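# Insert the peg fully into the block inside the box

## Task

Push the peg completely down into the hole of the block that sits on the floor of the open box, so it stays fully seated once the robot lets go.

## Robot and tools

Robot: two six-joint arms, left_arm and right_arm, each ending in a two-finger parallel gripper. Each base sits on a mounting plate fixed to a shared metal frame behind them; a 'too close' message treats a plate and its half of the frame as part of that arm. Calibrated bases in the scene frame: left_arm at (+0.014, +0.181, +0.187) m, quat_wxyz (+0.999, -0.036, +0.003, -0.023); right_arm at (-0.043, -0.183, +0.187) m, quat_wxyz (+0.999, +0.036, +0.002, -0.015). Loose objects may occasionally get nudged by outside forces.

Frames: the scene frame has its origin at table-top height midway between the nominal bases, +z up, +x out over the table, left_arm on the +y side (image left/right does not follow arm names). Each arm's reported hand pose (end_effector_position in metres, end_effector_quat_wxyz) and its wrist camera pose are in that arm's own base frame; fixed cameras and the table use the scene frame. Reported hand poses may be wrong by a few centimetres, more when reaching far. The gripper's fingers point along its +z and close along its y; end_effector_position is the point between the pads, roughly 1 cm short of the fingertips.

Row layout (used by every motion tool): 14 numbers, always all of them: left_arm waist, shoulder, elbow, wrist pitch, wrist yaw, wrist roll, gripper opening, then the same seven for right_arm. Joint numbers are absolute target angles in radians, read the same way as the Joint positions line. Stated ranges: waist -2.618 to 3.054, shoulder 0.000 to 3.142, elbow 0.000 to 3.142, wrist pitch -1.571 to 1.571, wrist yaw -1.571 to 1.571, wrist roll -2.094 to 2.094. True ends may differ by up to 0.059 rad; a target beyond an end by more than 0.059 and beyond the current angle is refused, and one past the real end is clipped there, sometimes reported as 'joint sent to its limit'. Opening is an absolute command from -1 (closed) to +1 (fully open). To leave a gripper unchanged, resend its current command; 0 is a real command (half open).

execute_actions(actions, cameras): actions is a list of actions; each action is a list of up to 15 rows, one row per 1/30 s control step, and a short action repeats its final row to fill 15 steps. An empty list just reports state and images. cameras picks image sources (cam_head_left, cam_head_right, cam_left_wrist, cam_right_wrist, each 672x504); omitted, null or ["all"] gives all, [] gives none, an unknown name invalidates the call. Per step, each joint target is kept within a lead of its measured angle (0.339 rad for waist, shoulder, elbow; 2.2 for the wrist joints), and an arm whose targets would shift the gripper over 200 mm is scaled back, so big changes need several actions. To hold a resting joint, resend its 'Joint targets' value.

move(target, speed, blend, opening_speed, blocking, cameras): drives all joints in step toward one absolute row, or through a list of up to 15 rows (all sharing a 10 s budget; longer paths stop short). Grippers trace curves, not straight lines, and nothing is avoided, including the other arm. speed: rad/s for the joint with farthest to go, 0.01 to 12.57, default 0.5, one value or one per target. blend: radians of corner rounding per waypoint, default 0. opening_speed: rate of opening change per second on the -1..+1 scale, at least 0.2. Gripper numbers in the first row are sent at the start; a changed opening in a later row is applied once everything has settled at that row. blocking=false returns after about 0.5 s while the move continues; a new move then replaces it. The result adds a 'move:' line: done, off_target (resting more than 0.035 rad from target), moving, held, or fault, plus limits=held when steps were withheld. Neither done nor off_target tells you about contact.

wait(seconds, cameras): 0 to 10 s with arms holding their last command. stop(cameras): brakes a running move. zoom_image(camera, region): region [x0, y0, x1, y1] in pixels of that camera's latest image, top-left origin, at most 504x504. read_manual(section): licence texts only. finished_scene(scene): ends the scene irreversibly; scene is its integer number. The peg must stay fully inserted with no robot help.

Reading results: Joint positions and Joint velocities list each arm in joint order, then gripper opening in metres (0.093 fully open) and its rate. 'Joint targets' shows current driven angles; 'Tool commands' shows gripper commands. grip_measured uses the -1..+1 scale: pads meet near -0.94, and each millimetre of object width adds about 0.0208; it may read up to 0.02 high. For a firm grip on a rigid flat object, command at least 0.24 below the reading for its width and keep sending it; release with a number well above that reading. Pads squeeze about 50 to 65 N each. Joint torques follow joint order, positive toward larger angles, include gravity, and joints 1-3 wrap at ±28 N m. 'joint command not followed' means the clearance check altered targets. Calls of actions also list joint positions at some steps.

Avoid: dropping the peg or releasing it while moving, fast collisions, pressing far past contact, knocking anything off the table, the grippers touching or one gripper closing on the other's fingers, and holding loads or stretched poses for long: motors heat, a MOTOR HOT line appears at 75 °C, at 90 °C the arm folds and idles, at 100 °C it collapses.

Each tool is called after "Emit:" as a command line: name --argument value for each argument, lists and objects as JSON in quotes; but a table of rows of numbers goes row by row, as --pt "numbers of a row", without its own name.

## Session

Emit:
execute_actions --actions '[]'

Emit:
zoom_image --camera "cam_head_left" --region '[100, 200, 600, 440]'

Scene clock: 0.00 s.
left_arm: end_effector_position=(+0.3914, +0.0426, +0.0756) grip_measured=+1.000 end_effector_quat_wxyz=(+0.551, -0.064, +0.827, +0.094) | right_arm: end_effector_position=(+0.3717, -0.0222, +0.0974) grip_measured=+1.000 end_effector_quat_wxyz=(+0.587, +0.078, +0.803, -0.067)
Joint positions: left_arm=[0.018 1.617 0.392 0.832 -0.211 0.005 0.093] | right_arm=[0.054 1.489 0.296 0.877 0.253 0.064 0.093]
Joint velocities: within noise
Joint torques (N m): no reading
Heat: left arm: 28 °C; right arm: 31 °C.
Joint targets: left_arm=[0.018 1.610 0.400 0.834 -0.212 0.006] | right_arm=[0.054 1.481 0.307 0.888 0.253 0.064]
Tool commands: left_gripper/opening=+1.0 right_gripper/opening=+1.0

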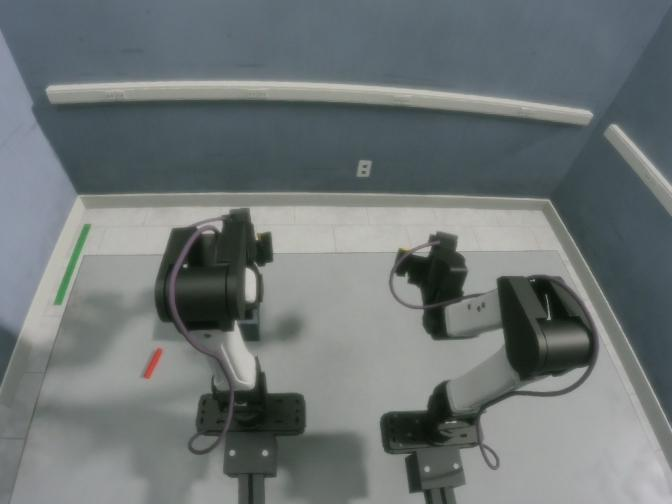

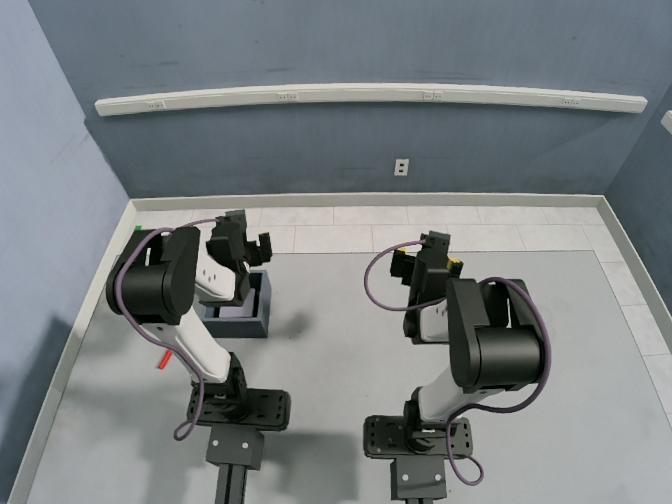

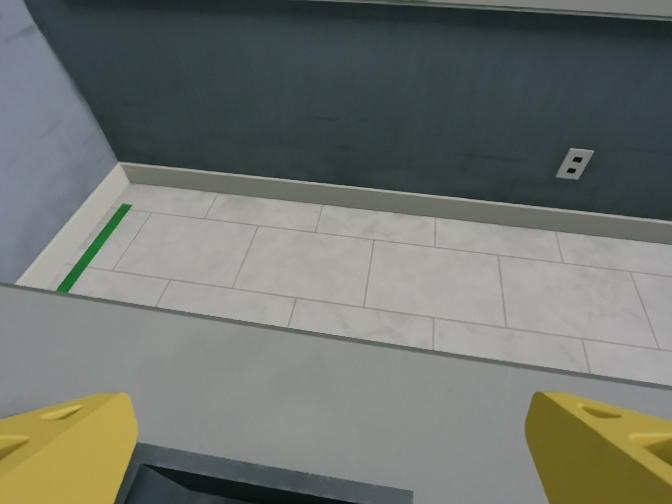

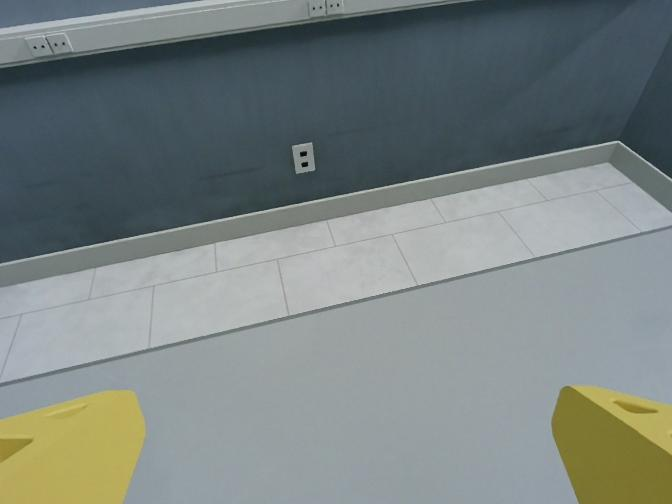

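Scaled by 1.008.

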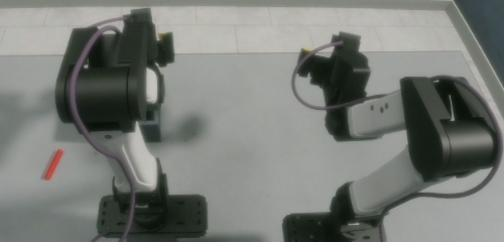

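Emit:
move --pt "0.55 2.0 1.53 -0.9 0 0 1 0.054 1.489 0.296 0.877 0.253 0.064 1" --speed 1.2 --cameras '["cam_left_wrist"]'

Emit:
move --pt "1.2 2.0 1.53 -0.9 0 0 1 0.054 1.489 0.296 0.877 0.253 0.064 1" --speed 1.2 --cameras '["cam_left_wrist","cam_head_left","cam_head_right"]'

Scene clock: 19.47 s.
left_arm: end_effector_position=(+0.3557, +0.2185, +0.0581) grip_measured=+1.000 end_effector_quat_wxyz=(+0.094, -0.267, +0.959, +0.030) | right_arm: end_effector_position=(+0.3714, -0.0222, +0.0964) grip_measured=+1.000 end_effector_quat_wxyz=(+0.586, +0.078, +0.804, -0.068)
Joint positions: left_arm=[0.548 1.98 1.499 -0.893 -0.007 0.005 0.093] | right_arm=[0.054 1.489 0.296 0.873 0.253 0.064 0.093]
Joint velocities: within noise
Joint torques (N m): left_arm=[-0.12 -6.57 8.47 0.55 0.11 -0.11] | right_arm=[0.53 -4.27 6.19 1.91 0.05 0.01]
Heat: left arm: 30 °C; right arm: 32 °C.
Joint targets: left_arm=[0.550 2.000 1.530 -0.900 0.000 0.000] | right_arm=[0.054 1.489 0.296 0.877 0.253 0.064]
move: done
Images, in order (width x height): cam_left_wrist 672x504.

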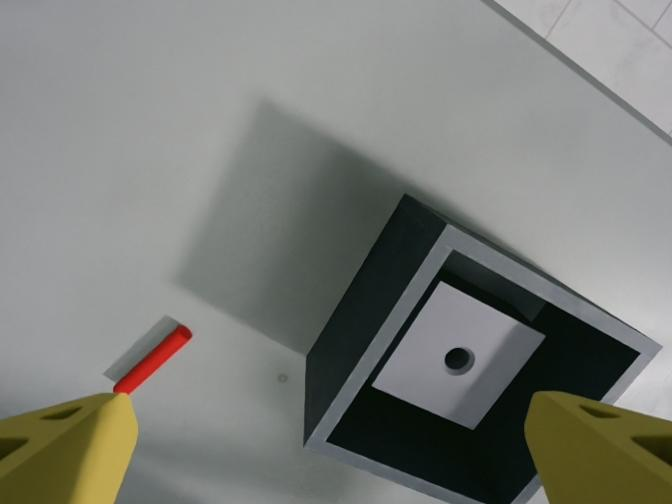

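Scene clock: 20.63 s.
left_arm: end_effector_position=(+0.1486, +0.3901, +0.0581) grip_measured=+1.000 end_effector_quat_wxyz=(+0.080, -0.562, +0.821, +0.057) | right_arm: end_effector_position=(+0.3714, -0.0222, +0.0964) grip_measured=+1.000 end_effector_quat_wxyz=(+0.586, +0.078, +0.804, -0.068)
Joint positions: left_arm=[1.206 1.98 1.499 -0.894 -0.002 0.005 0.093] | right_arm=[0.054 1.489 0.296 0.873 0.253 0.064 0.093]
Joint velocities: within noise
Joint torques (N m): left_arm=[-0.31 -6.72 8.38 0.51 0.01 -0.11] | right_arm=[0.46 -4.3 6.19 1.91 0.05 0.06]
Heat: left arm: 30 °C; right arm: 32 °C.
Joint targets: left_arm=[1.200 2.000 1.530 -0.900 0.000 0.000] | right_arm=[0.054 1.489 0.296 0.877 0.253 0.064]
move: done
Images, in order (width x height): cam_head_left 672x504, cam_head_right 672x504, cam_left_wrist 672x504.

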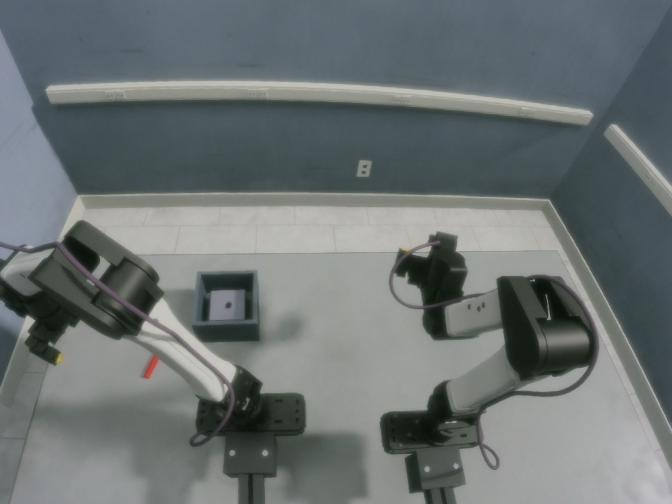

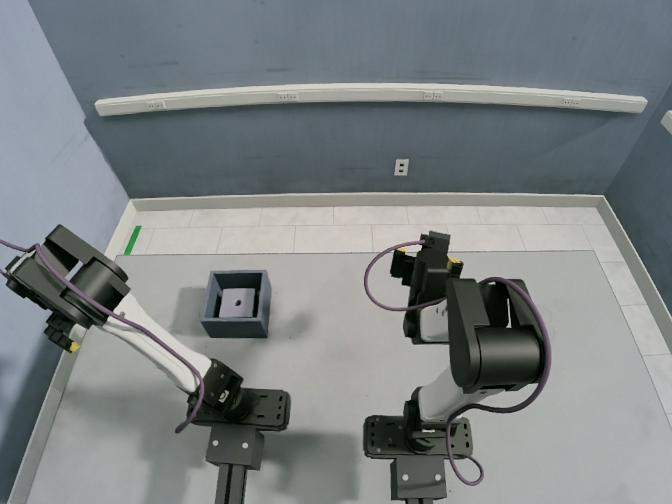

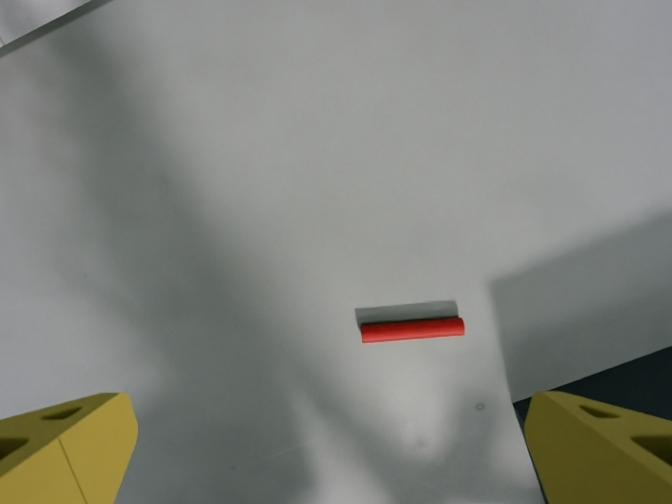

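Emit:
move --pt "1.245 2.08 0.9 -0.305 0.242 -1.614 0.4 0.054 1.489 0.296 0.877 0.253 0.064 1" --speed 1.2 --cameras '["cam_left_wrist"]'

Scene clock: 46.27 s.
left_arm: end_effector_position=(+0.1422, +0.2908, -0.0909) grip_measured=+0.402 end_effector_quat_wxyz=(-0.026, +0.980, -0.154, +0.124) | right_arm: end_effector_position=(+0.3714, -0.0222, +0.0963) grip_measured=+1.000 end_effector_quat_wxyz=(+0.586, +0.078, +0.804, -0.068)
Joint positions: left_arm=[1.238 2.064 0.906 -0.316 0.236 -1.604 0.064] | right_arm=[0.054 1.489 0.296 0.873 0.253 0.064 0.093]
Joint velocities: within noise
Joint torques (N m): left_arm=[0.83 -5.57 2.78 0.43 0.17 -0.15] | right_arm=[0.5 -4.41 6.16 1.92 0.07 0.04]
Heat: left arm: 31 °C; right arm: 32 °C.
Joint targets: left_arm=[1.245 2.080 0.900 -0.305 0.242 -1.614] | right_arm=[0.054 1.489 0.296 0.877 0.253 0.064]
move: done
Images, in order (width x height): cam_left_wrist 672x504.

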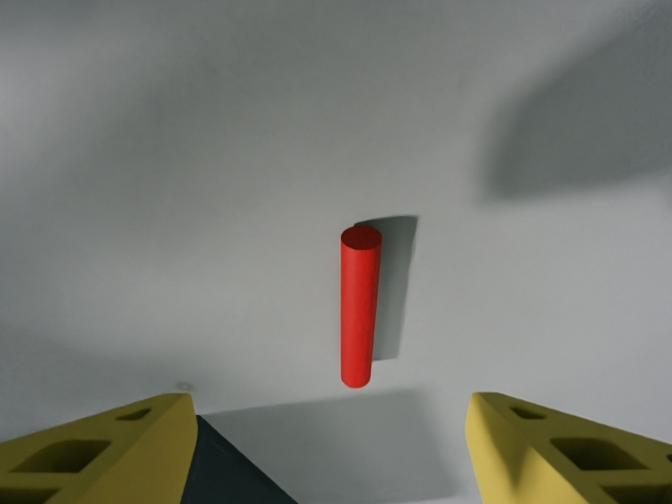

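Emit:
move --pt "1.2 2.221 0.965 -0.21 0.243 -1.65 0.3 0.054 1.489 0.296 0.877 0.253 0.064 1" --speed 0.6 --cameras '["cam_left_wrist"]'

Scene clock: 62.10 s.
left_arm: end_effector_position=(+0.1556, +0.2948, -0.1247) grip_measured=+0.302 end_effector_quat_wxyz=(-0.019, +0.980, -0.152, +0.126) | right_arm: end_effector_position=(+0.3714, -0.0222, +0.0963) grip_measured=+1.000 end_effector_quat_wxyz=(+0.586, +0.078, +0.804, -0.068)
Joint positions: left_arm=[1.204 2.204 0.947 -0.221 0.238 -1.64 0.06] | right_arm=[0.054 1.489 0.296 0.873 0.253 0.064 0.093]
Joint velocities: within noise
Joint torques (N m): left_arm=[-0.13 -5.89 4.31 0.38 0.16 -0.18] | right_arm=[0.38 -4.34 6.26 1.9 0.04 0.02]
Heat: left arm: 32 °C; right arm: 33 °C.
Joint targets: left_arm=[1.200 2.221 0.965 -0.210 0.243 -1.650] | right_arm=[0.054 1.489 0.296 0.877 0.253 0.064]
move: done
Images, in order (width x height): cam_left_wrist 672x504.

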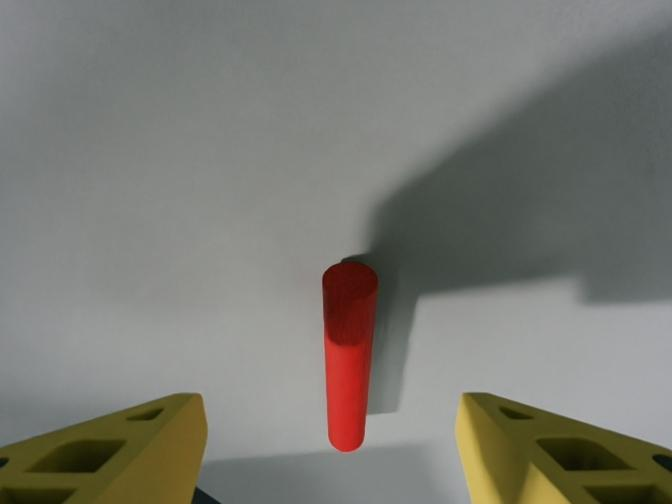

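Emit:
move --pt "1.2 2.31 0.991 -0.148 0.243 -1.65 0.3 0.054 1.489 0.296 0.877 0.253 0.064 1" --speed 0.3 --cameras '["cam_left_wrist"]'

Scene clock: 68.73 s.
left_arm: end_effector_position=(+0.1570, +0.2984, -0.1474) grip_measured=+0.302 end_effector_quat_wxyz=(-0.018, +0.980, -0.152, +0.126) | right_arm: end_effector_position=(+0.3714, -0.0222, +0.0963) grip_measured=+1.000 end_effector_quat_wxyz=(+0.585, +0.078, +0.804, -0.068)
Joint positions: left_arm=[1.204 2.292 0.972 -0.16 0.238 -1.641 0.06] | right_arm=[0.054 1.489 0.296 0.872 0.253 0.064 0.093]
Joint velocities: within noise
Joint torques (N m): left_arm=[-0.14 -6.11 4.12 0.37 0.15 -0.14] | right_arm=[0.57 -4.41 6.13 1.89 0.05 0.05]
Heat: left arm: 32 °C; right arm: 33 °C.
Joint targets: left_arm=[1.200 2.310 0.991 -0.148 0.243 -1.650] | right_arm=[0.054 1.489 0.296 0.877 0.253 0.064]
move: done
Images, in order (width x height): cam_left_wrist 672x504.

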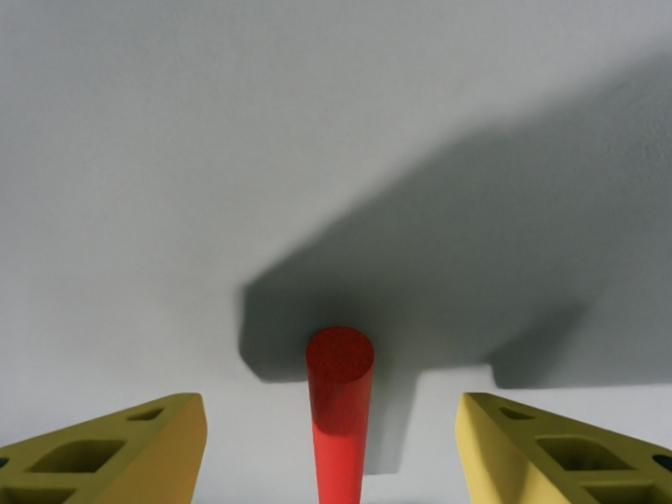

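Emit:
move --pt "1.2 2.31 0.991 -0.148 0.243 -1.65 -0.9 0.054 1.489 0.296 0.877 0.253 0.064 1" --pt "1.2 2.0 0.95 -0.35 0.3 -1.5 -0.9 0.054 1.489 0.296 0.877 0.253 0.064 1" --pt "0.6 1.85 0.95 0.0 0.65 -0.3 -0.9 0.054 1.489 0.296 0.877 0.253 0.064 1" --pt "0.1 2.45 0.82 0.73 1.18 0.895 -0.9 0.054 1.489 0.296 0.877 0.253 0.064 1" --speed '[0.5,0.6,1.0,1.0]' --blend '[0,0.1,0.1,0]' --opening_speed 0.9

Emit:
zoom_image --camera "cam_head_left" --region '[290, 240, 390, 330]'

Emit:
zoom_image --camera "cam_head_right" --region '[290, 240, 390, 330]'

Scene clock: 89.10 s.
left_arm: end_effector_position=(+0.3717, -0.1187, -0.0712) grip_measured=-0.845 end_effector_quat_wxyz=(+0.489, +0.469, +0.657, -0.330) | right_arm: end_effector_position=(+0.3714, -0.0222, +0.0963) grip_measured=+1.000 end_effector_quat_wxyz=(+0.585, +0.078, +0.804, -0.068)
Joint positions: left_arm=[0.1 2.435 0.824 0.715 1.171 0.882 0.005] | right_arm=[0.054 1.489 0.296 0.872 0.253 0.064 0.093]
Joint velocities: within noise
Joint torques (N m): left_arm=[-0.29 -6.34 1.68 1.43 0.68 0.07] | right_arm=[0.5 -4.31 6.31 1.91 0.07 0.07]
Heat: left arm: 33 °C; right arm: 34 °C.
Joint targets: left_arm=[0.100 2.450 0.820 0.730 1.180 0.895] | right_arm=[0.054 1.489 0.296 0.877 0.253 0.064]
move: done

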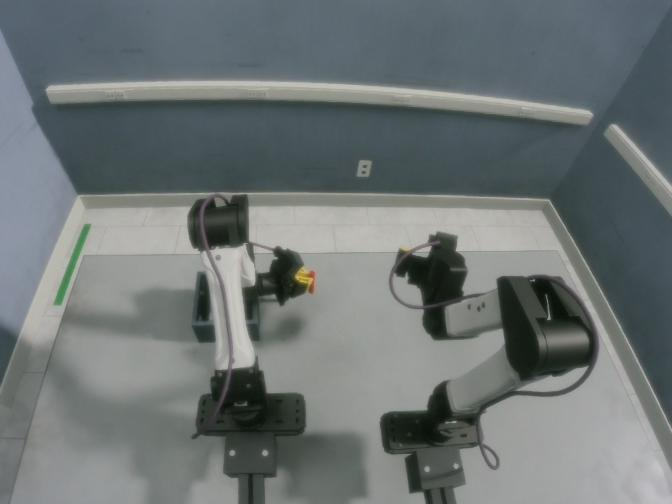

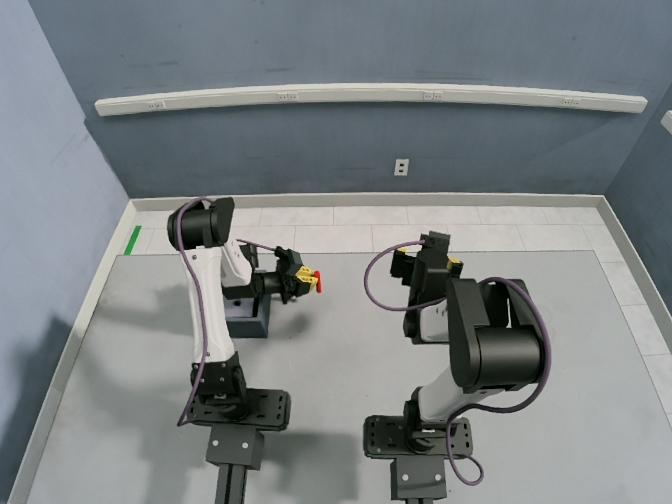

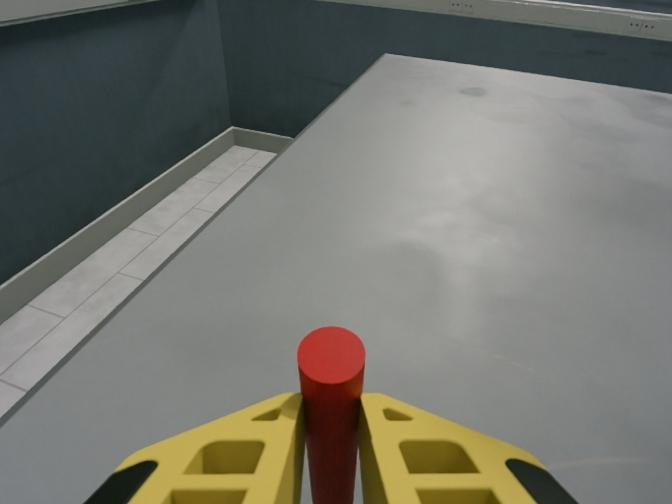

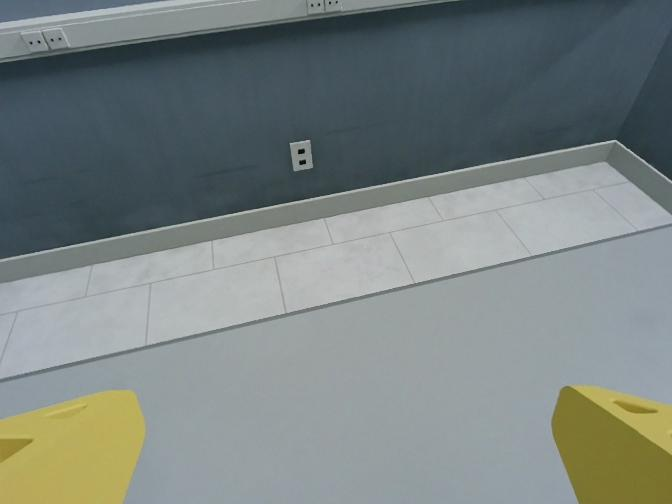

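Scaled by 5.040.

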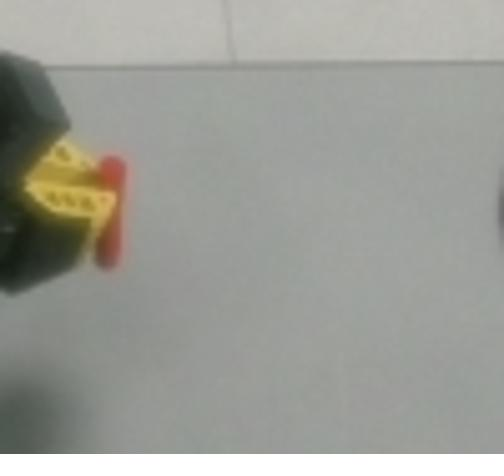

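Scaled by 5.040.

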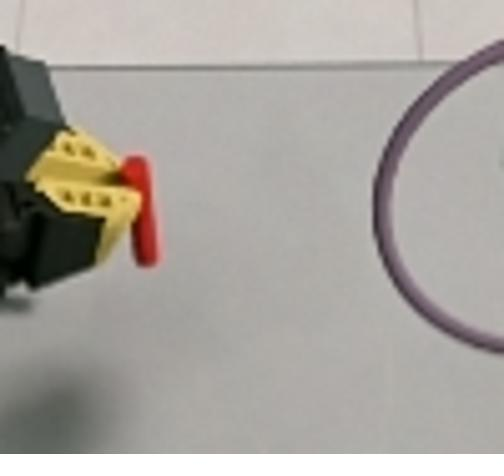

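Emit:
move --pt "0.1 2.605 0.893 0.83 1.14 0.895 -0.9 0.054 1.489 0.296 0.877 0.253 0.064 1" --speed 0.3 --cameras '["cam_head_left","cam_head_right"]'

Emit:
zoom_image --camera "cam_head_left" --region '[280, 260, 350, 330]'

Emit:
zoom_image --camera "cam_head_right" --region '[290, 260, 360, 330]'

Scene clock: 100.43 s.
left_arm: end_effector_position=(+0.3768, -0.1175, -0.1016) grip_measured=-0.845 end_effector_quat_wxyz=(+0.498, +0.475, +0.653, -0.317) | right_arm: end_effector_position=(+0.3714, -0.0222, +0.0963) grip_measured=+1.000 end_effector_quat_wxyz=(+0.585, +0.078, +0.804, -0.068)
Joint positions: left_arm=[0.1 2.57 0.876 0.83 1.16 0.882 0.005] | right_arm=[0.054 1.489 0.296 0.872 0.253 0.064 0.093]
Joint velocities: within noise
Joint torques (N m): left_arm=[-0.35 -4.96 2.97 1.32 0.33 0.07] | right_arm=[0.54 -4.27 6.19 1.94 0.07 0.04]
Heat: left arm: 33 °C; right arm: 35 °C.
Joint targets: left_arm=[0.100 2.605 0.893 0.830 1.140 0.895] | right_arm=[0.054 1.489 0.296 0.877 0.253 0.064]
move: done
Images, in order (width x height): cam_head_left 672x504, cam_head_right 672x504.

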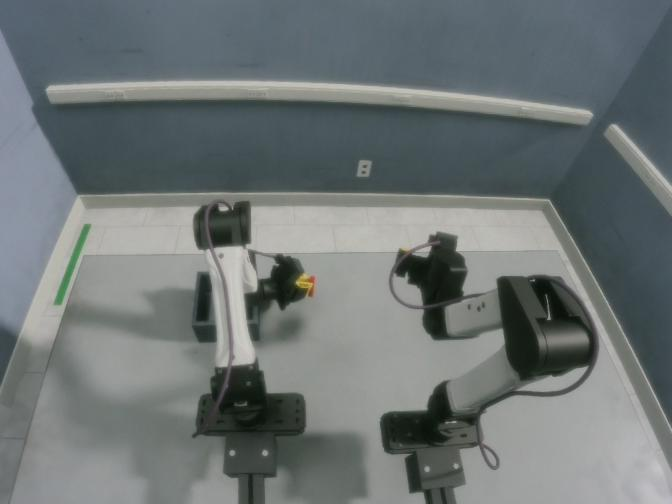

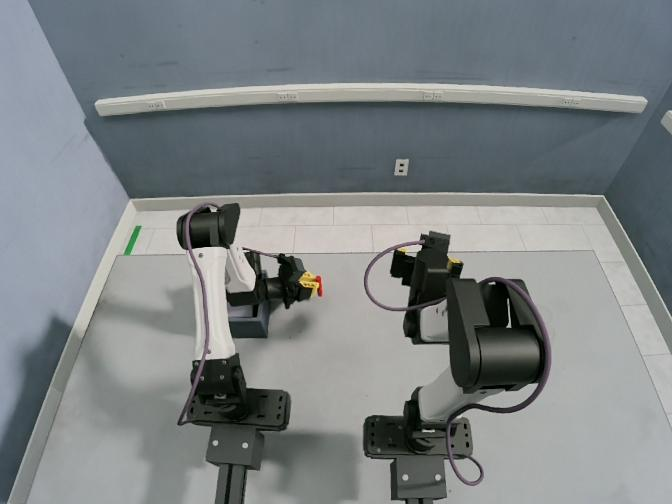

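Scaled by 7.200.

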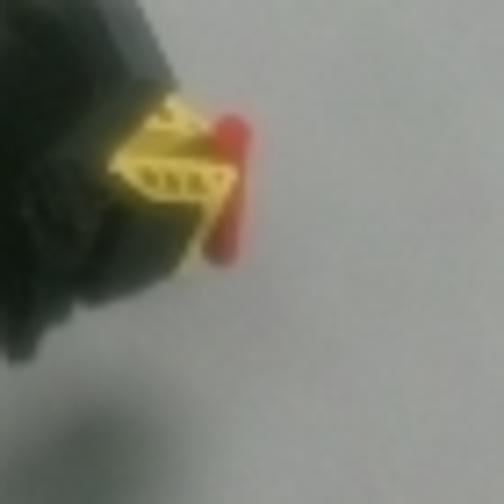

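Scaled by 7.200.

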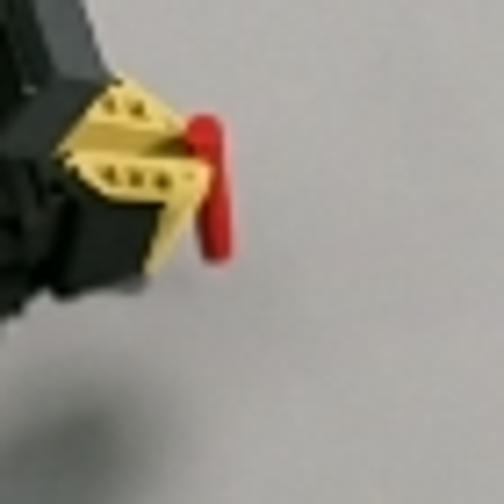

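Emit:
move --pt "0.1 2.4 0.82 0.68 1.14 0.885 -0.9 -0.5 1.489 0.296 0.877 0.253 0.064 1" --pt "-0.25 2.4 0.82 0.68 1.125 0.865 -0.9 -0.5 1.489 0.296 0.877 0.253 0.064 1" --pt "-0.25 2.62 0.893 0.825 1.125 0.865 -0.9 -0.5 1.489 0.296 0.877 0.253 0.064 1" --speed '[0.5,0.8,0.4]' --cameras '["cam_head_left","cam_head_right"]'

Emit:
zoom_image --camera "cam_head_left" --region '[310, 260, 380, 330]'

Emit:
zoom_image --camera "cam_head_right" --region '[320, 260, 390, 330]'

Scene clock: 116.33 s.
left_arm: end_effector_position=(+0.3067, -0.2366, -0.1184) grip_measured=-0.845 end_effector_quat_wxyz=(+0.412, +0.572, +0.585, -0.401) | right_arm: end_effector_position=(+0.3052, -0.2126, +0.0963) grip_measured=+1.000 end_effector_quat_wxyz=(+0.545, +0.293, +0.753, -0.225)
Joint positions: left_arm=[-0.253 2.604 0.876 0.809 1.131 0.871 0.005] | right_arm=[-0.494 1.489 0.296 0.872 0.256 0.064 0.093]
Joint velocities: within noise
Joint torques (N m): left_arm=[-0.16 -6.46 2.89 1.49 0.5 -0.11] | right_arm=[-0.35 -4.36 5.98 1.92 0.03 0.01]
Heat: left arm: 34 °C; right arm: 35 °C.
Joint targets: left_arm=[-0.250 2.620 0.893 0.825 1.125 0.865] | right_arm=[-0.500 1.489 0.296 0.877 0.253 0.064]
move: done
Images, in order (width x height): cam_head_left 672x504, cam_head_right 672x504.

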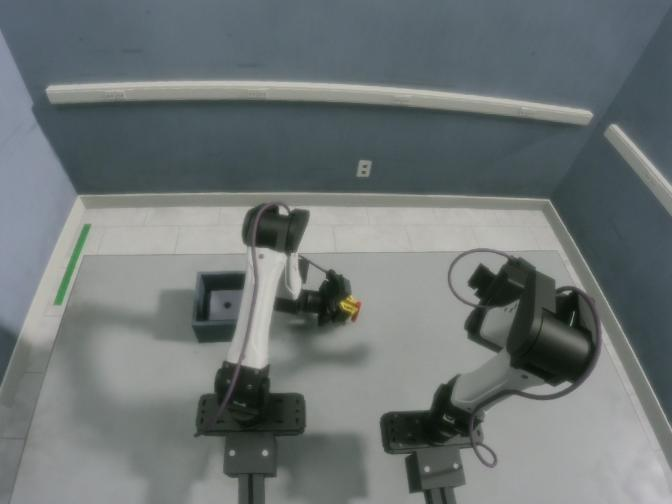

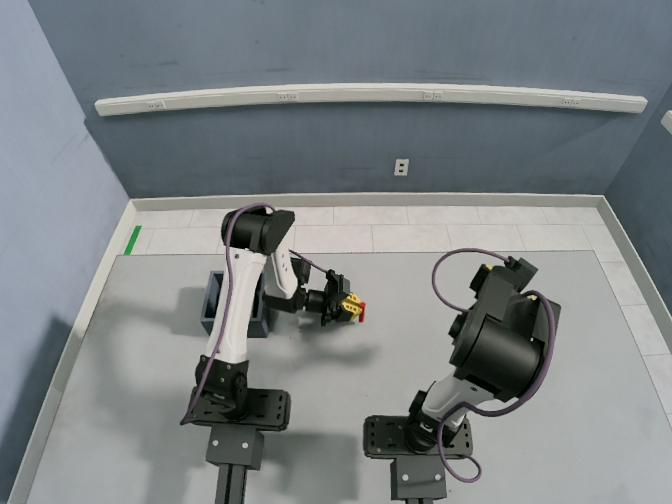

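Scaled by 7.200.

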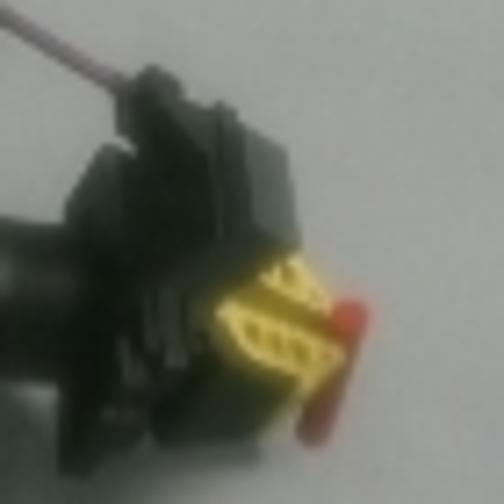

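Scaled by 7.200.

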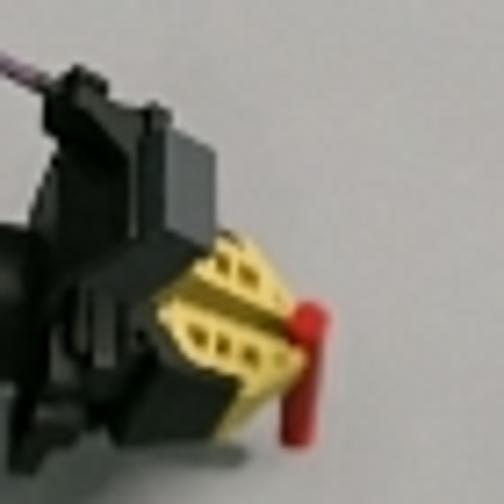

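Emit:
move --pt "-0.25 2.665 0.909 0.855 1.125 0.865 -0.9 -0.5 1.489 0.296 0.877 0.253 0.064 1" --pt "-0.25 2.682 0.915 0.866 1.125 0.865 -0.9 -0.5 1.489 0.296 0.877 0.253 0.064 1" --speed '[0.3,0.06]' --cameras '[]'

Emit:
move --pt "-0.25 2.699 0.921 0.877 1.125 0.865 -0.9 -0.5 1.489 0.296 0.877 0.253 0.064 1" --speed 0.08 --cameras '[]'

Scene clock: 122.17 s.
left_arm: end_effector_position=(+0.3071, -0.2367, -0.1317) grip_measured=-0.845 end_effector_quat_wxyz=(+0.415, +0.573, +0.583, -0.399) | right_arm: end_effector_position=(+0.3052, -0.2126, +0.0963) grip_measured=+1.000 end_effector_quat_wxyz=(+0.545, +0.293, +0.753, -0.225)
Joint positions: left_arm=[-0.253 2.662 0.902 0.851 1.131 0.871 0.005] | right_arm=[-0.494 1.489 0.296 0.872 0.256 0.064 0.093]
Joint velocities: within noise
Joint torques (N m): left_arm=[-0.18 -6.31 2.43 1.47 0.5 -0.12] | right_arm=[-0.12 -4.48 5.93 1.9 0.05 0.08]
Heat: left arm: 34 °C; right arm: 35 °C.
Joint targets: left_arm=[-0.250 2.682 0.915 0.866 1.125 0.865] | right_arm=[-0.500 1.489 0.296 0.877 0.253 0.064]
move: done
No camera images: "cameras" was empty.

Scene clock: 122.93 s.
left_arm: end_effector_position=(+0.3064, -0.2366, -0.1357) grip_measured=-0.845 end_effector_quat_wxyz=(+0.415, +0.573, +0.583, -0.399) | right_arm: end_effector_position=(+0.3052, -0.2126, +0.0963) grip_measured=+1.000 end_effector_quat_wxyz=(+0.545, +0.293, +0.753, -0.225)
Joint positions: left_arm=[-0.253 2.679 0.908 0.861 1.131 0.871 0.005] | right_arm=[-0.494 1.489 0.296 0.872 0.256 0.064 0.093]
Joint velocities: within noise
Joint torques (N m): left_arm=[-0.16 -6.28 2.33 1.46 0.5 -0.12] | right_arm=[-0.18 -4.55 5.91 1.9 0.04 0.05]
Heat: left arm: 34 °C; right arm: 35 °C.
Joint targets: left_arm=[-0.250 2.699 0.921 0.877 1.125 0.865] | right_arm=[-0.500 1.489 0.296 0.877 0.253 0.064]
move: done
No camera images: "cameras" was empty.

Emit:
move --pt "-0.25 2.716 0.927 0.888 1.125 0.865 -0.9 -0.5 1.489 0.296 0.877 0.253 0.064 1" --speed 0.08 --cameras '[]'

Emit:
move --pt "-0.25 2.728 0.931 0.896 1.125 0.865 -0.9 -0.5 1.489 0.296 0.877 0.253 0.064 1" --speed 0.08 --cameras '["cam_head_right","cam_left_wrist"]'

Emit:
zoom_image --camera "cam_head_right" --region '[320, 260, 390, 330]'

Scene clock: 128.43 s.
left_arm: end_effector_position=(+0.3066, -0.2371, -0.1370) grip_measured=-0.845 end_effector_quat_wxyz=(+0.419, +0.574, +0.579, -0.400) | right_arm: end_effector_position=(+0.3052, -0.2126, +0.0963) grip_measured=+1.000 end_effector_quat_wxyz=(+0.545, +0.293, +0.753, -0.225)
Joint positions: left_arm=[-0.253 2.692 0.914 0.879 1.138 0.87 0.005] | right_arm=[-0.494 1.489 0.296 0.872 0.256 0.064 0.093]
Joint velocities: within noise
Joint torques (N m): left_arm=[-0.14 -5.96 2.35 1.42 0.41 -0.11] | right_arm=[-0.08 -4.52 5.93 1.9 0.02 0.02]
Heat: left arm: 34 °C; right arm: 36 °C.
Joint targets: left_arm=[-0.250 2.716 0.927 0.888 1.125 0.865] | right_arm=[-0.500 1.489 0.296 0.877 0.253 0.064]
move: done
No camera images: "cameras" was empty.

Scene clock: 129.17 s.
left_arm: end_effector_position=(+0.3063, -0.2378, -0.1373) grip_measured=-0.845 end_effector_quat_wxyz=(+0.423, +0.575, +0.573, -0.403) | right_arm: end_effector_position=(+0.3052, -0.2126, +0.0963) grip_measured=+1.000 end_effector_quat_wxyz=(+0.545, +0.293, +0.753, -0.225)
Joint positions: left_arm=[-0.253 2.702 0.919 0.893 1.149 0.869 0.005] | right_arm=[-0.494 1.489 0.296 0.872 0.256 0.064 0.093]
Joint velocities: within noise
Joint torques (N m): left_arm=[-0.13 -5.81 2.19 1.37 0.29 -0.11] | right_arm=[-0.23 -4.63 5.97 1.9 0.03 0.02]
Heat: left arm: 34 °C; right arm: 36 °C.
Joint targets: left_arm=[-0.250 2.728 0.931 0.896 1.125 0.865] | right_arm=[-0.500 1.489 0.296 0.877 0.253 0.064]
move: done
Images, in order (width x height): cam_head_right 672x504, cam_left_wrist 672x504.

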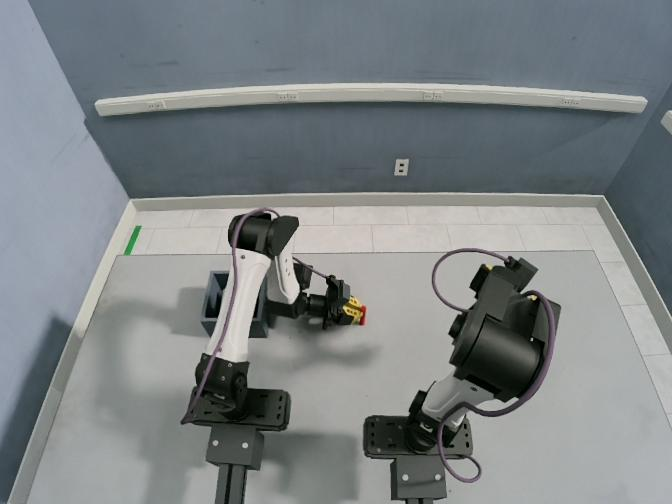

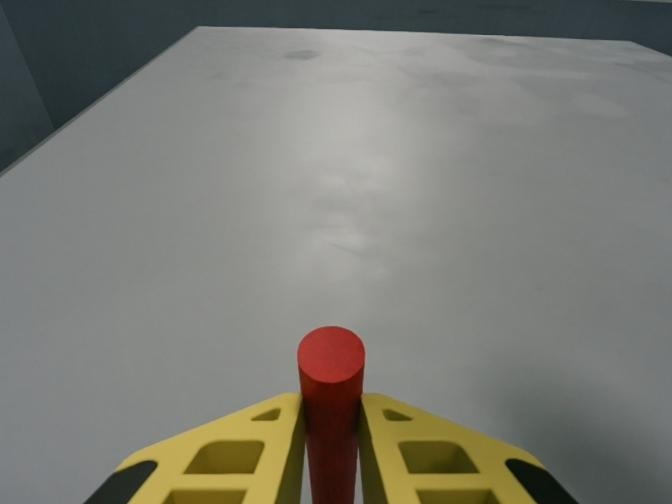

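Scaled by 7.200.

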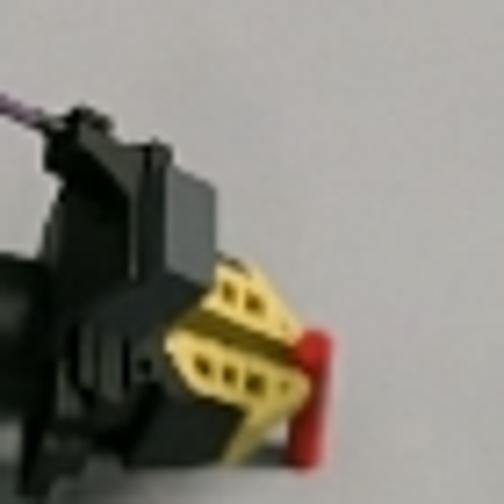

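Emit:
move --pt "-0.25 2.718 0.928 0.896 1.14 0.867 -0.9 -0.5 1.489 0.296 0.877 0.253 0.064 1" --pt "-0.25 2.718 0.928 0.896 1.14 0.867 -0.2 -0.5 1.489 0.296 0.877 0.253 0.064 1" --speed 0.1 --opening_speed 0.3 --cameras '["cam_head_right","cam_left_wrist"]'

Scene clock: 135.60 s.
left_arm: end_effector_position=(+0.3062, -0.2378, -0.1373) grip_measured=-0.202 end_effector_quat_wxyz=(+0.423, +0.575, +0.573, -0.403) | right_arm: end_effector_position=(+0.3052, -0.2126, +0.0962) grip_measured=+1.000 end_effector_quat_wxyz=(+0.545, +0.293, +0.753, -0.225)
Joint positions: left_arm=[-0.253 2.702 0.919 0.894 1.15 0.869 0.036] | right_arm=[-0.494 1.489 0.296 0.872 0.256 0.064 0.093]
Joint velocities: within noise
Joint torques (N m): left_arm=[-0.1 -6.63 1.95 1.35 0.45 -0.08] | right_arm=[-0.24 -4.46 5.97 1.94 0.02 0.04]
Heat: left arm: 34 °C; right arm: 36 °C.
Joint targets: left_arm=[-0.250 2.718 0.928 0.896 1.140 0.867] | right_arm=[-0.500 1.489 0.296 0.877 0.253 0.064]
move: done
Images, in order (width x height): cam_head_right 672x504, cam_left_wrist 672x504.

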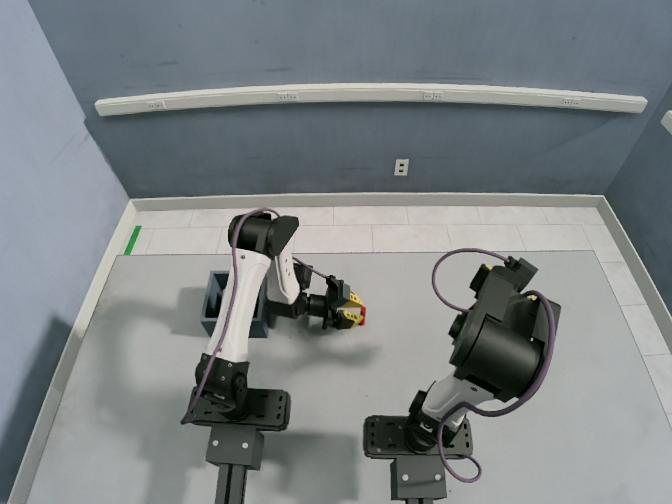

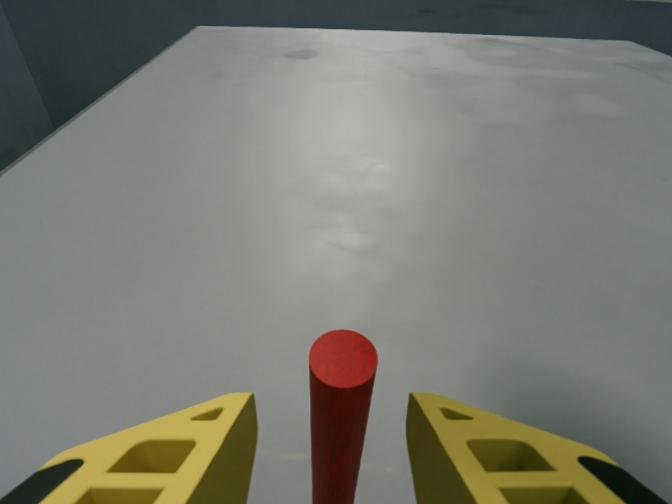

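Emit:
move --pt "-0.25 2.718 0.928 0.896 1.14 0.867 0.2 -0.5 1.489 0.296 0.877 0.253 0.064 1" --pt "-0.155 2.66 0.805 0.961 1.14 0.867 0.2 -0.5 1.489 0.296 0.877 0.253 0.064 1" --pt "-0.05 2.48 0.69 0.95 1.14 0.867 0.2 -0.5 1.489 0.296 0.877 0.253 0.064 1" --pt "-0.1 2.0 0.9 0.4 1.0 0.7 0.2 -0.5 1.489 0.296 0.877 0.253 0.064 1" --pt "-0.723 2.236 1.545 -0.906 -0.057 0 0.2 -0.5 1.489 0.296 0.877 0.253 0.064 1" --speed '[0.3,0.3,0.5,1.0,1.0]' --blend '[0,0,0.08,0.15,0]' --opening_speed 0.6 --cameras '["cam_head_left","cam_left_wrist"]'

Scene clock: 154.30 s.
left_arm: end_effector_position=(+0.3034, -0.2578, -0.0291) grip_measured=+0.198 end_effector_quat_wxyz=(-0.004, +0.359, +0.933, +0.027) | right_arm: end_effector_position=(+0.3052, -0.2126, +0.0962) grip_measured=+1.000 end_effector_quat_wxyz=(+0.545, +0.293, +0.753, -0.225)
Joint positions: left_arm=[-0.724 2.214 1.515 -0.899 -0.047 0.01 0.055] | right_arm=[-0.494 1.489 0.296 0.872 0.256 0.064 0.093]
Joint velocities: within noise
Joint torques (N m): left_arm=[-0.17 -7.1 7.84 0.25 -0.1 -0.16] | right_arm=[-0.16 -4.48 6.09 1.92 0.01 0.04]
Heat: left arm: 34 °C; right arm: 37 °C.
Joint targets: left_arm=[-0.723 2.236 1.545 -0.906 -0.057 0.000] | right_arm=[-0.500 1.489 0.296 0.877 0.253 0.064]
move: done
Images, in order (width x height): cam_head_left 672x504, cam_left_wrist 672x504.

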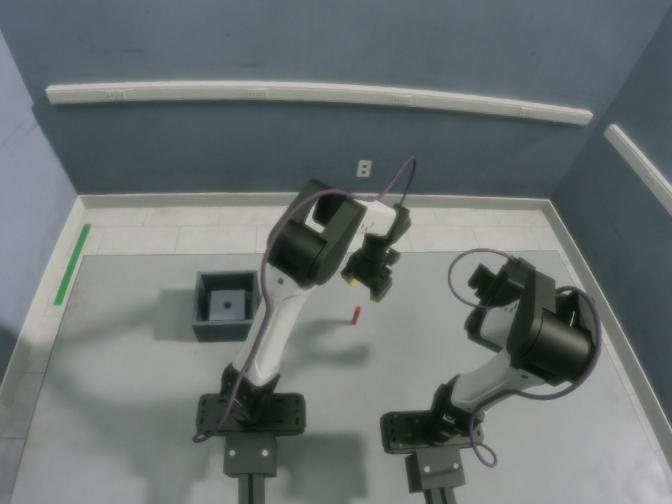

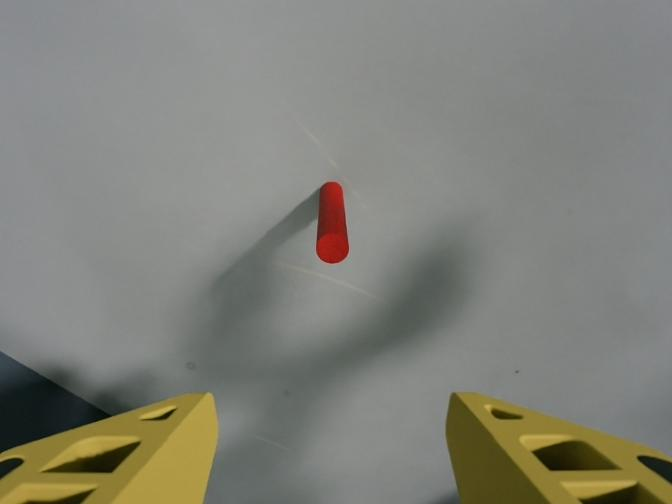

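Emit:
move --pt "-0.714 2.365 1.463 -0.705 -0.057 0 0.3 -0.5 1.489 0.296 0.877 0.253 0.064 1" --speed 0.4 --cameras '["cam_left_wrist"]'

Scene clock: 159.43 s.
left_arm: end_effector_position=(+0.3056, -0.2594, -0.0915) grip_measured=+0.298 end_effector_quat_wxyz=(-0.005, +0.359, +0.933, +0.027) | right_arm: end_effector_position=(+0.3052, -0.2126, +0.0962) grip_measured=+1.000 end_effector_quat_wxyz=(+0.545, +0.293, +0.753, -0.225)
Joint positions: left_arm=[-0.724 2.35 1.469 -0.718 -0.048 0.009 0.06] | right_arm=[-0.494 1.489 0.296 0.872 0.256 0.064 0.093]
Joint velocities: within noise
Joint torques (N m): left_arm=[0.51 -8.03 4.36 0.47 -0.12 -0.15] | right_arm=[-0.21 -4.44 6.02 1.9 0.03 0.03]
Heat: left arm: 34 °C; right arm: 37 °C.
Joint targets: left_arm=[-0.714 2.365 1.463 -0.705 -0.057 0.000] | right_arm=[-0.500 1.489 0.296 0.877 0.253 0.064]
move: done
Images, in order (width x height): cam_left_wrist 672x504.

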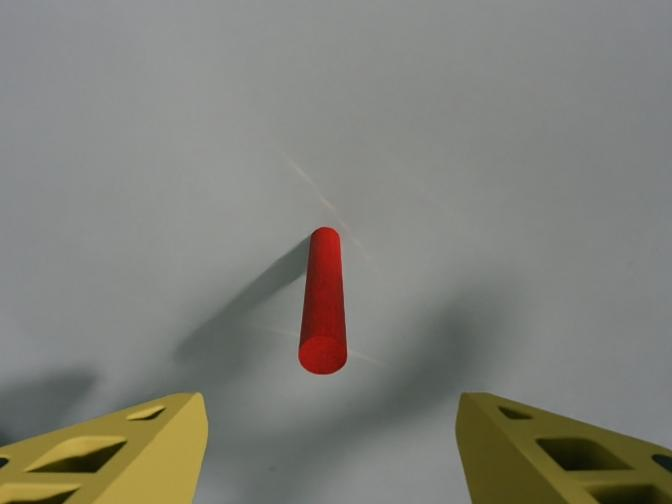

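Emit:
move --pt "-0.706 2.41 1.44 -0.645 -0.057 0 0.3 -0.5 1.489 0.296 0.877 0.253 0.064 1" --pt "-0.706 2.457 1.421 -0.58 -0.057 0 0.3 -0.5 1.489 0.296 0.877 0.253 0.064 1" --speed 0.25 --cameras '["cam_left_wrist"]'

Scene clock: 165.57 s.
left_arm: end_effector_position=(+0.3039, -0.2519, -0.1333) grip_measured=+0.298 end_effector_quat_wxyz=(-0.007, +0.353, +0.935, +0.028) | right_arm: end_effector_position=(+0.3052, -0.2126, +0.0962) grip_measured=+1.000 end_effector_quat_wxyz=(+0.545, +0.293, +0.753, -0.225)
Joint positions: left_arm=[-0.713 2.438 1.428 -0.594 -0.048 0.009 0.06] | right_arm=[-0.494 1.489 0.296 0.872 0.256 0.064 0.093]
Joint velocities: within noise
Joint torques (N m): left_arm=[0.18 -7.9 3.77 0.47 -0.13 -0.14] | right_arm=[-0.23 -4.48 6 1.91 0.02 0.05]
Heat: left arm: 35 °C; right arm: 37 °C.
Joint targets: left_arm=[-0.706 2.457 1.421 -0.580 -0.057 0.000] | right_arm=[-0.500 1.489 0.296 0.877 0.253 0.064]
move: done
Images, in order (width x height): cam_left_wrist 672x504.

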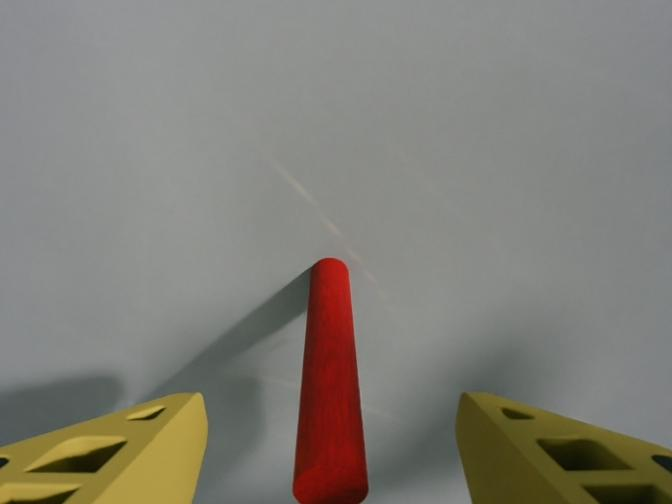

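Emit:
move --pt "-0.706 2.457 1.421 -0.58 -0.057 0 -0.9 -0.5 1.489 0.296 0.877 0.253 0.064 1" --pt "-0.706 2.236 1.53 -0.906 -0.057 0 -0.9 -0.5 1.489 0.296 0.877 0.253 0.064 1" --pt "-0.6 2.05 1.45 -0.97 -0.057 0 -0.9 -0.5 1.489 0.296 0.877 0.253 0.064 1" --pt "0.241 1.91 1.25 -0.879 -0.069 0.211 -0.9 -0.5 1.489 0.296 0.877 0.253 0.064 1" --speed '[0.3,0.4,0.7,0.9]' --blend '[0,0.05,0.1,0]' --opening_speed 0.9 --cameras '["cam_left_wrist"]'

Scene clock: 188.30 s.
left_arm: end_effector_position=(+0.3291, +0.0943, +0.0062) grip_measured=-0.818 end_effector_quat_wxyz=(-0.014, -0.022, +0.999, +0.031) | right_arm: end_effector_position=(+0.3052, -0.2126, +0.0962) grip_measured=+1.000 end_effector_quat_wxyz=(+0.545, +0.293, +0.753, -0.225)
Joint positions: left_arm=[0.246 1.953 1.261 -0.892 -0.067 0.201 0.006] | right_arm=[-0.494 1.489 0.296 0.872 0.256 0.064 0.093]
Joint velocities: within noise
Joint torques (N m): left_arm=[-0.73 -10.86 4.19 0.36 -0.04 0.05] | right_arm=[-0.18 -4.55 6.09 1.94 0.05 0.02]
Heat: left arm: 37 °C; right arm: 38 °C.
Joint targets: left_arm=[0.241 1.910 1.250 -0.879 -0.069 0.211] | right_arm=[-0.500 1.489 0.296 0.877 0.253 0.064]
move: off_target (left_arm); blend cut to 0.093 rad at target 3; left_arm: the shoulder is farthest, 0.043 rad from its target
Images, in order (width x height): cam_left_wrist 672x504.

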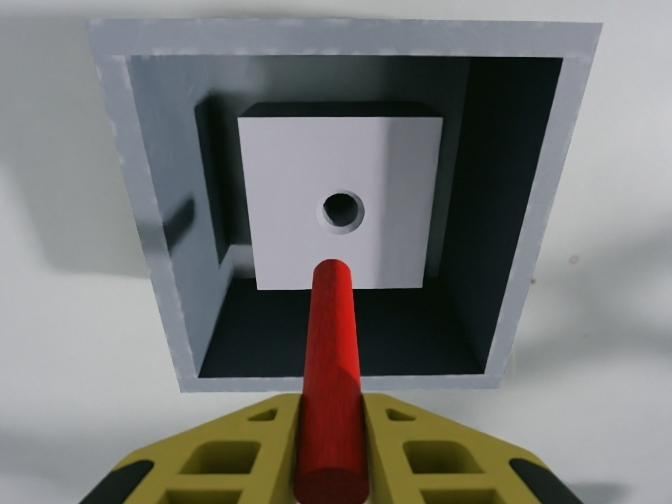

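Emit:
move --pt "0.228 2.025 1.146 -0.671 -0.05 0.206 -0.9 -0.5 1.489 0.296 0.877 0.253 0.064 1" --speed 0.3 --cameras '["cam_left_wrist"]'

Scene clock: 200.43 s.
left_arm: end_effector_position=(+0.3333, +0.0901, -0.0354) grip_measured=-0.818 end_effector_quat_wxyz=(+0.008, -0.018, +0.999, +0.031) | right_arm: end_effector_position=(+0.3052, -0.2126, +0.0962) grip_measured=+1.000 end_effector_quat_wxyz=(+0.545, +0.293, +0.753, -0.225)
Joint positions: left_arm=[0.236 2.01 1.153 -0.685 -0.058 0.201 0.006] | right_arm=[-0.494 1.489 0.296 0.872 0.256 0.064 0.093]
Joint velocities: within noise
Joint torques (N m): left_arm=[-0.95 -6.19 4.12 0.44 0.09 -0.01] | right_arm=[-0.21 -4.57 5.98 1.91 0.01 0.04]
Heat: left arm: 39 °C; right arm: 38 °C.
Joint targets: left_arm=[0.228 2.025 1.146 -0.671 -0.050 0.206] | right_arm=[-0.500 1.489 0.296 0.877 0.253 0.064]
move: done
Images, in order (width x height): cam_left_wrist 672x504.

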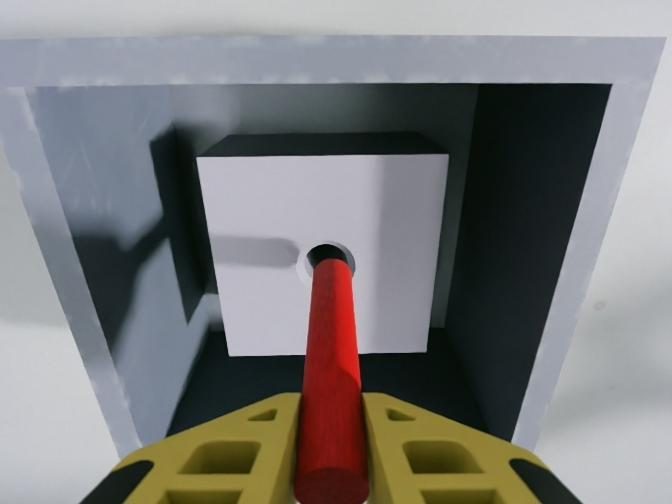

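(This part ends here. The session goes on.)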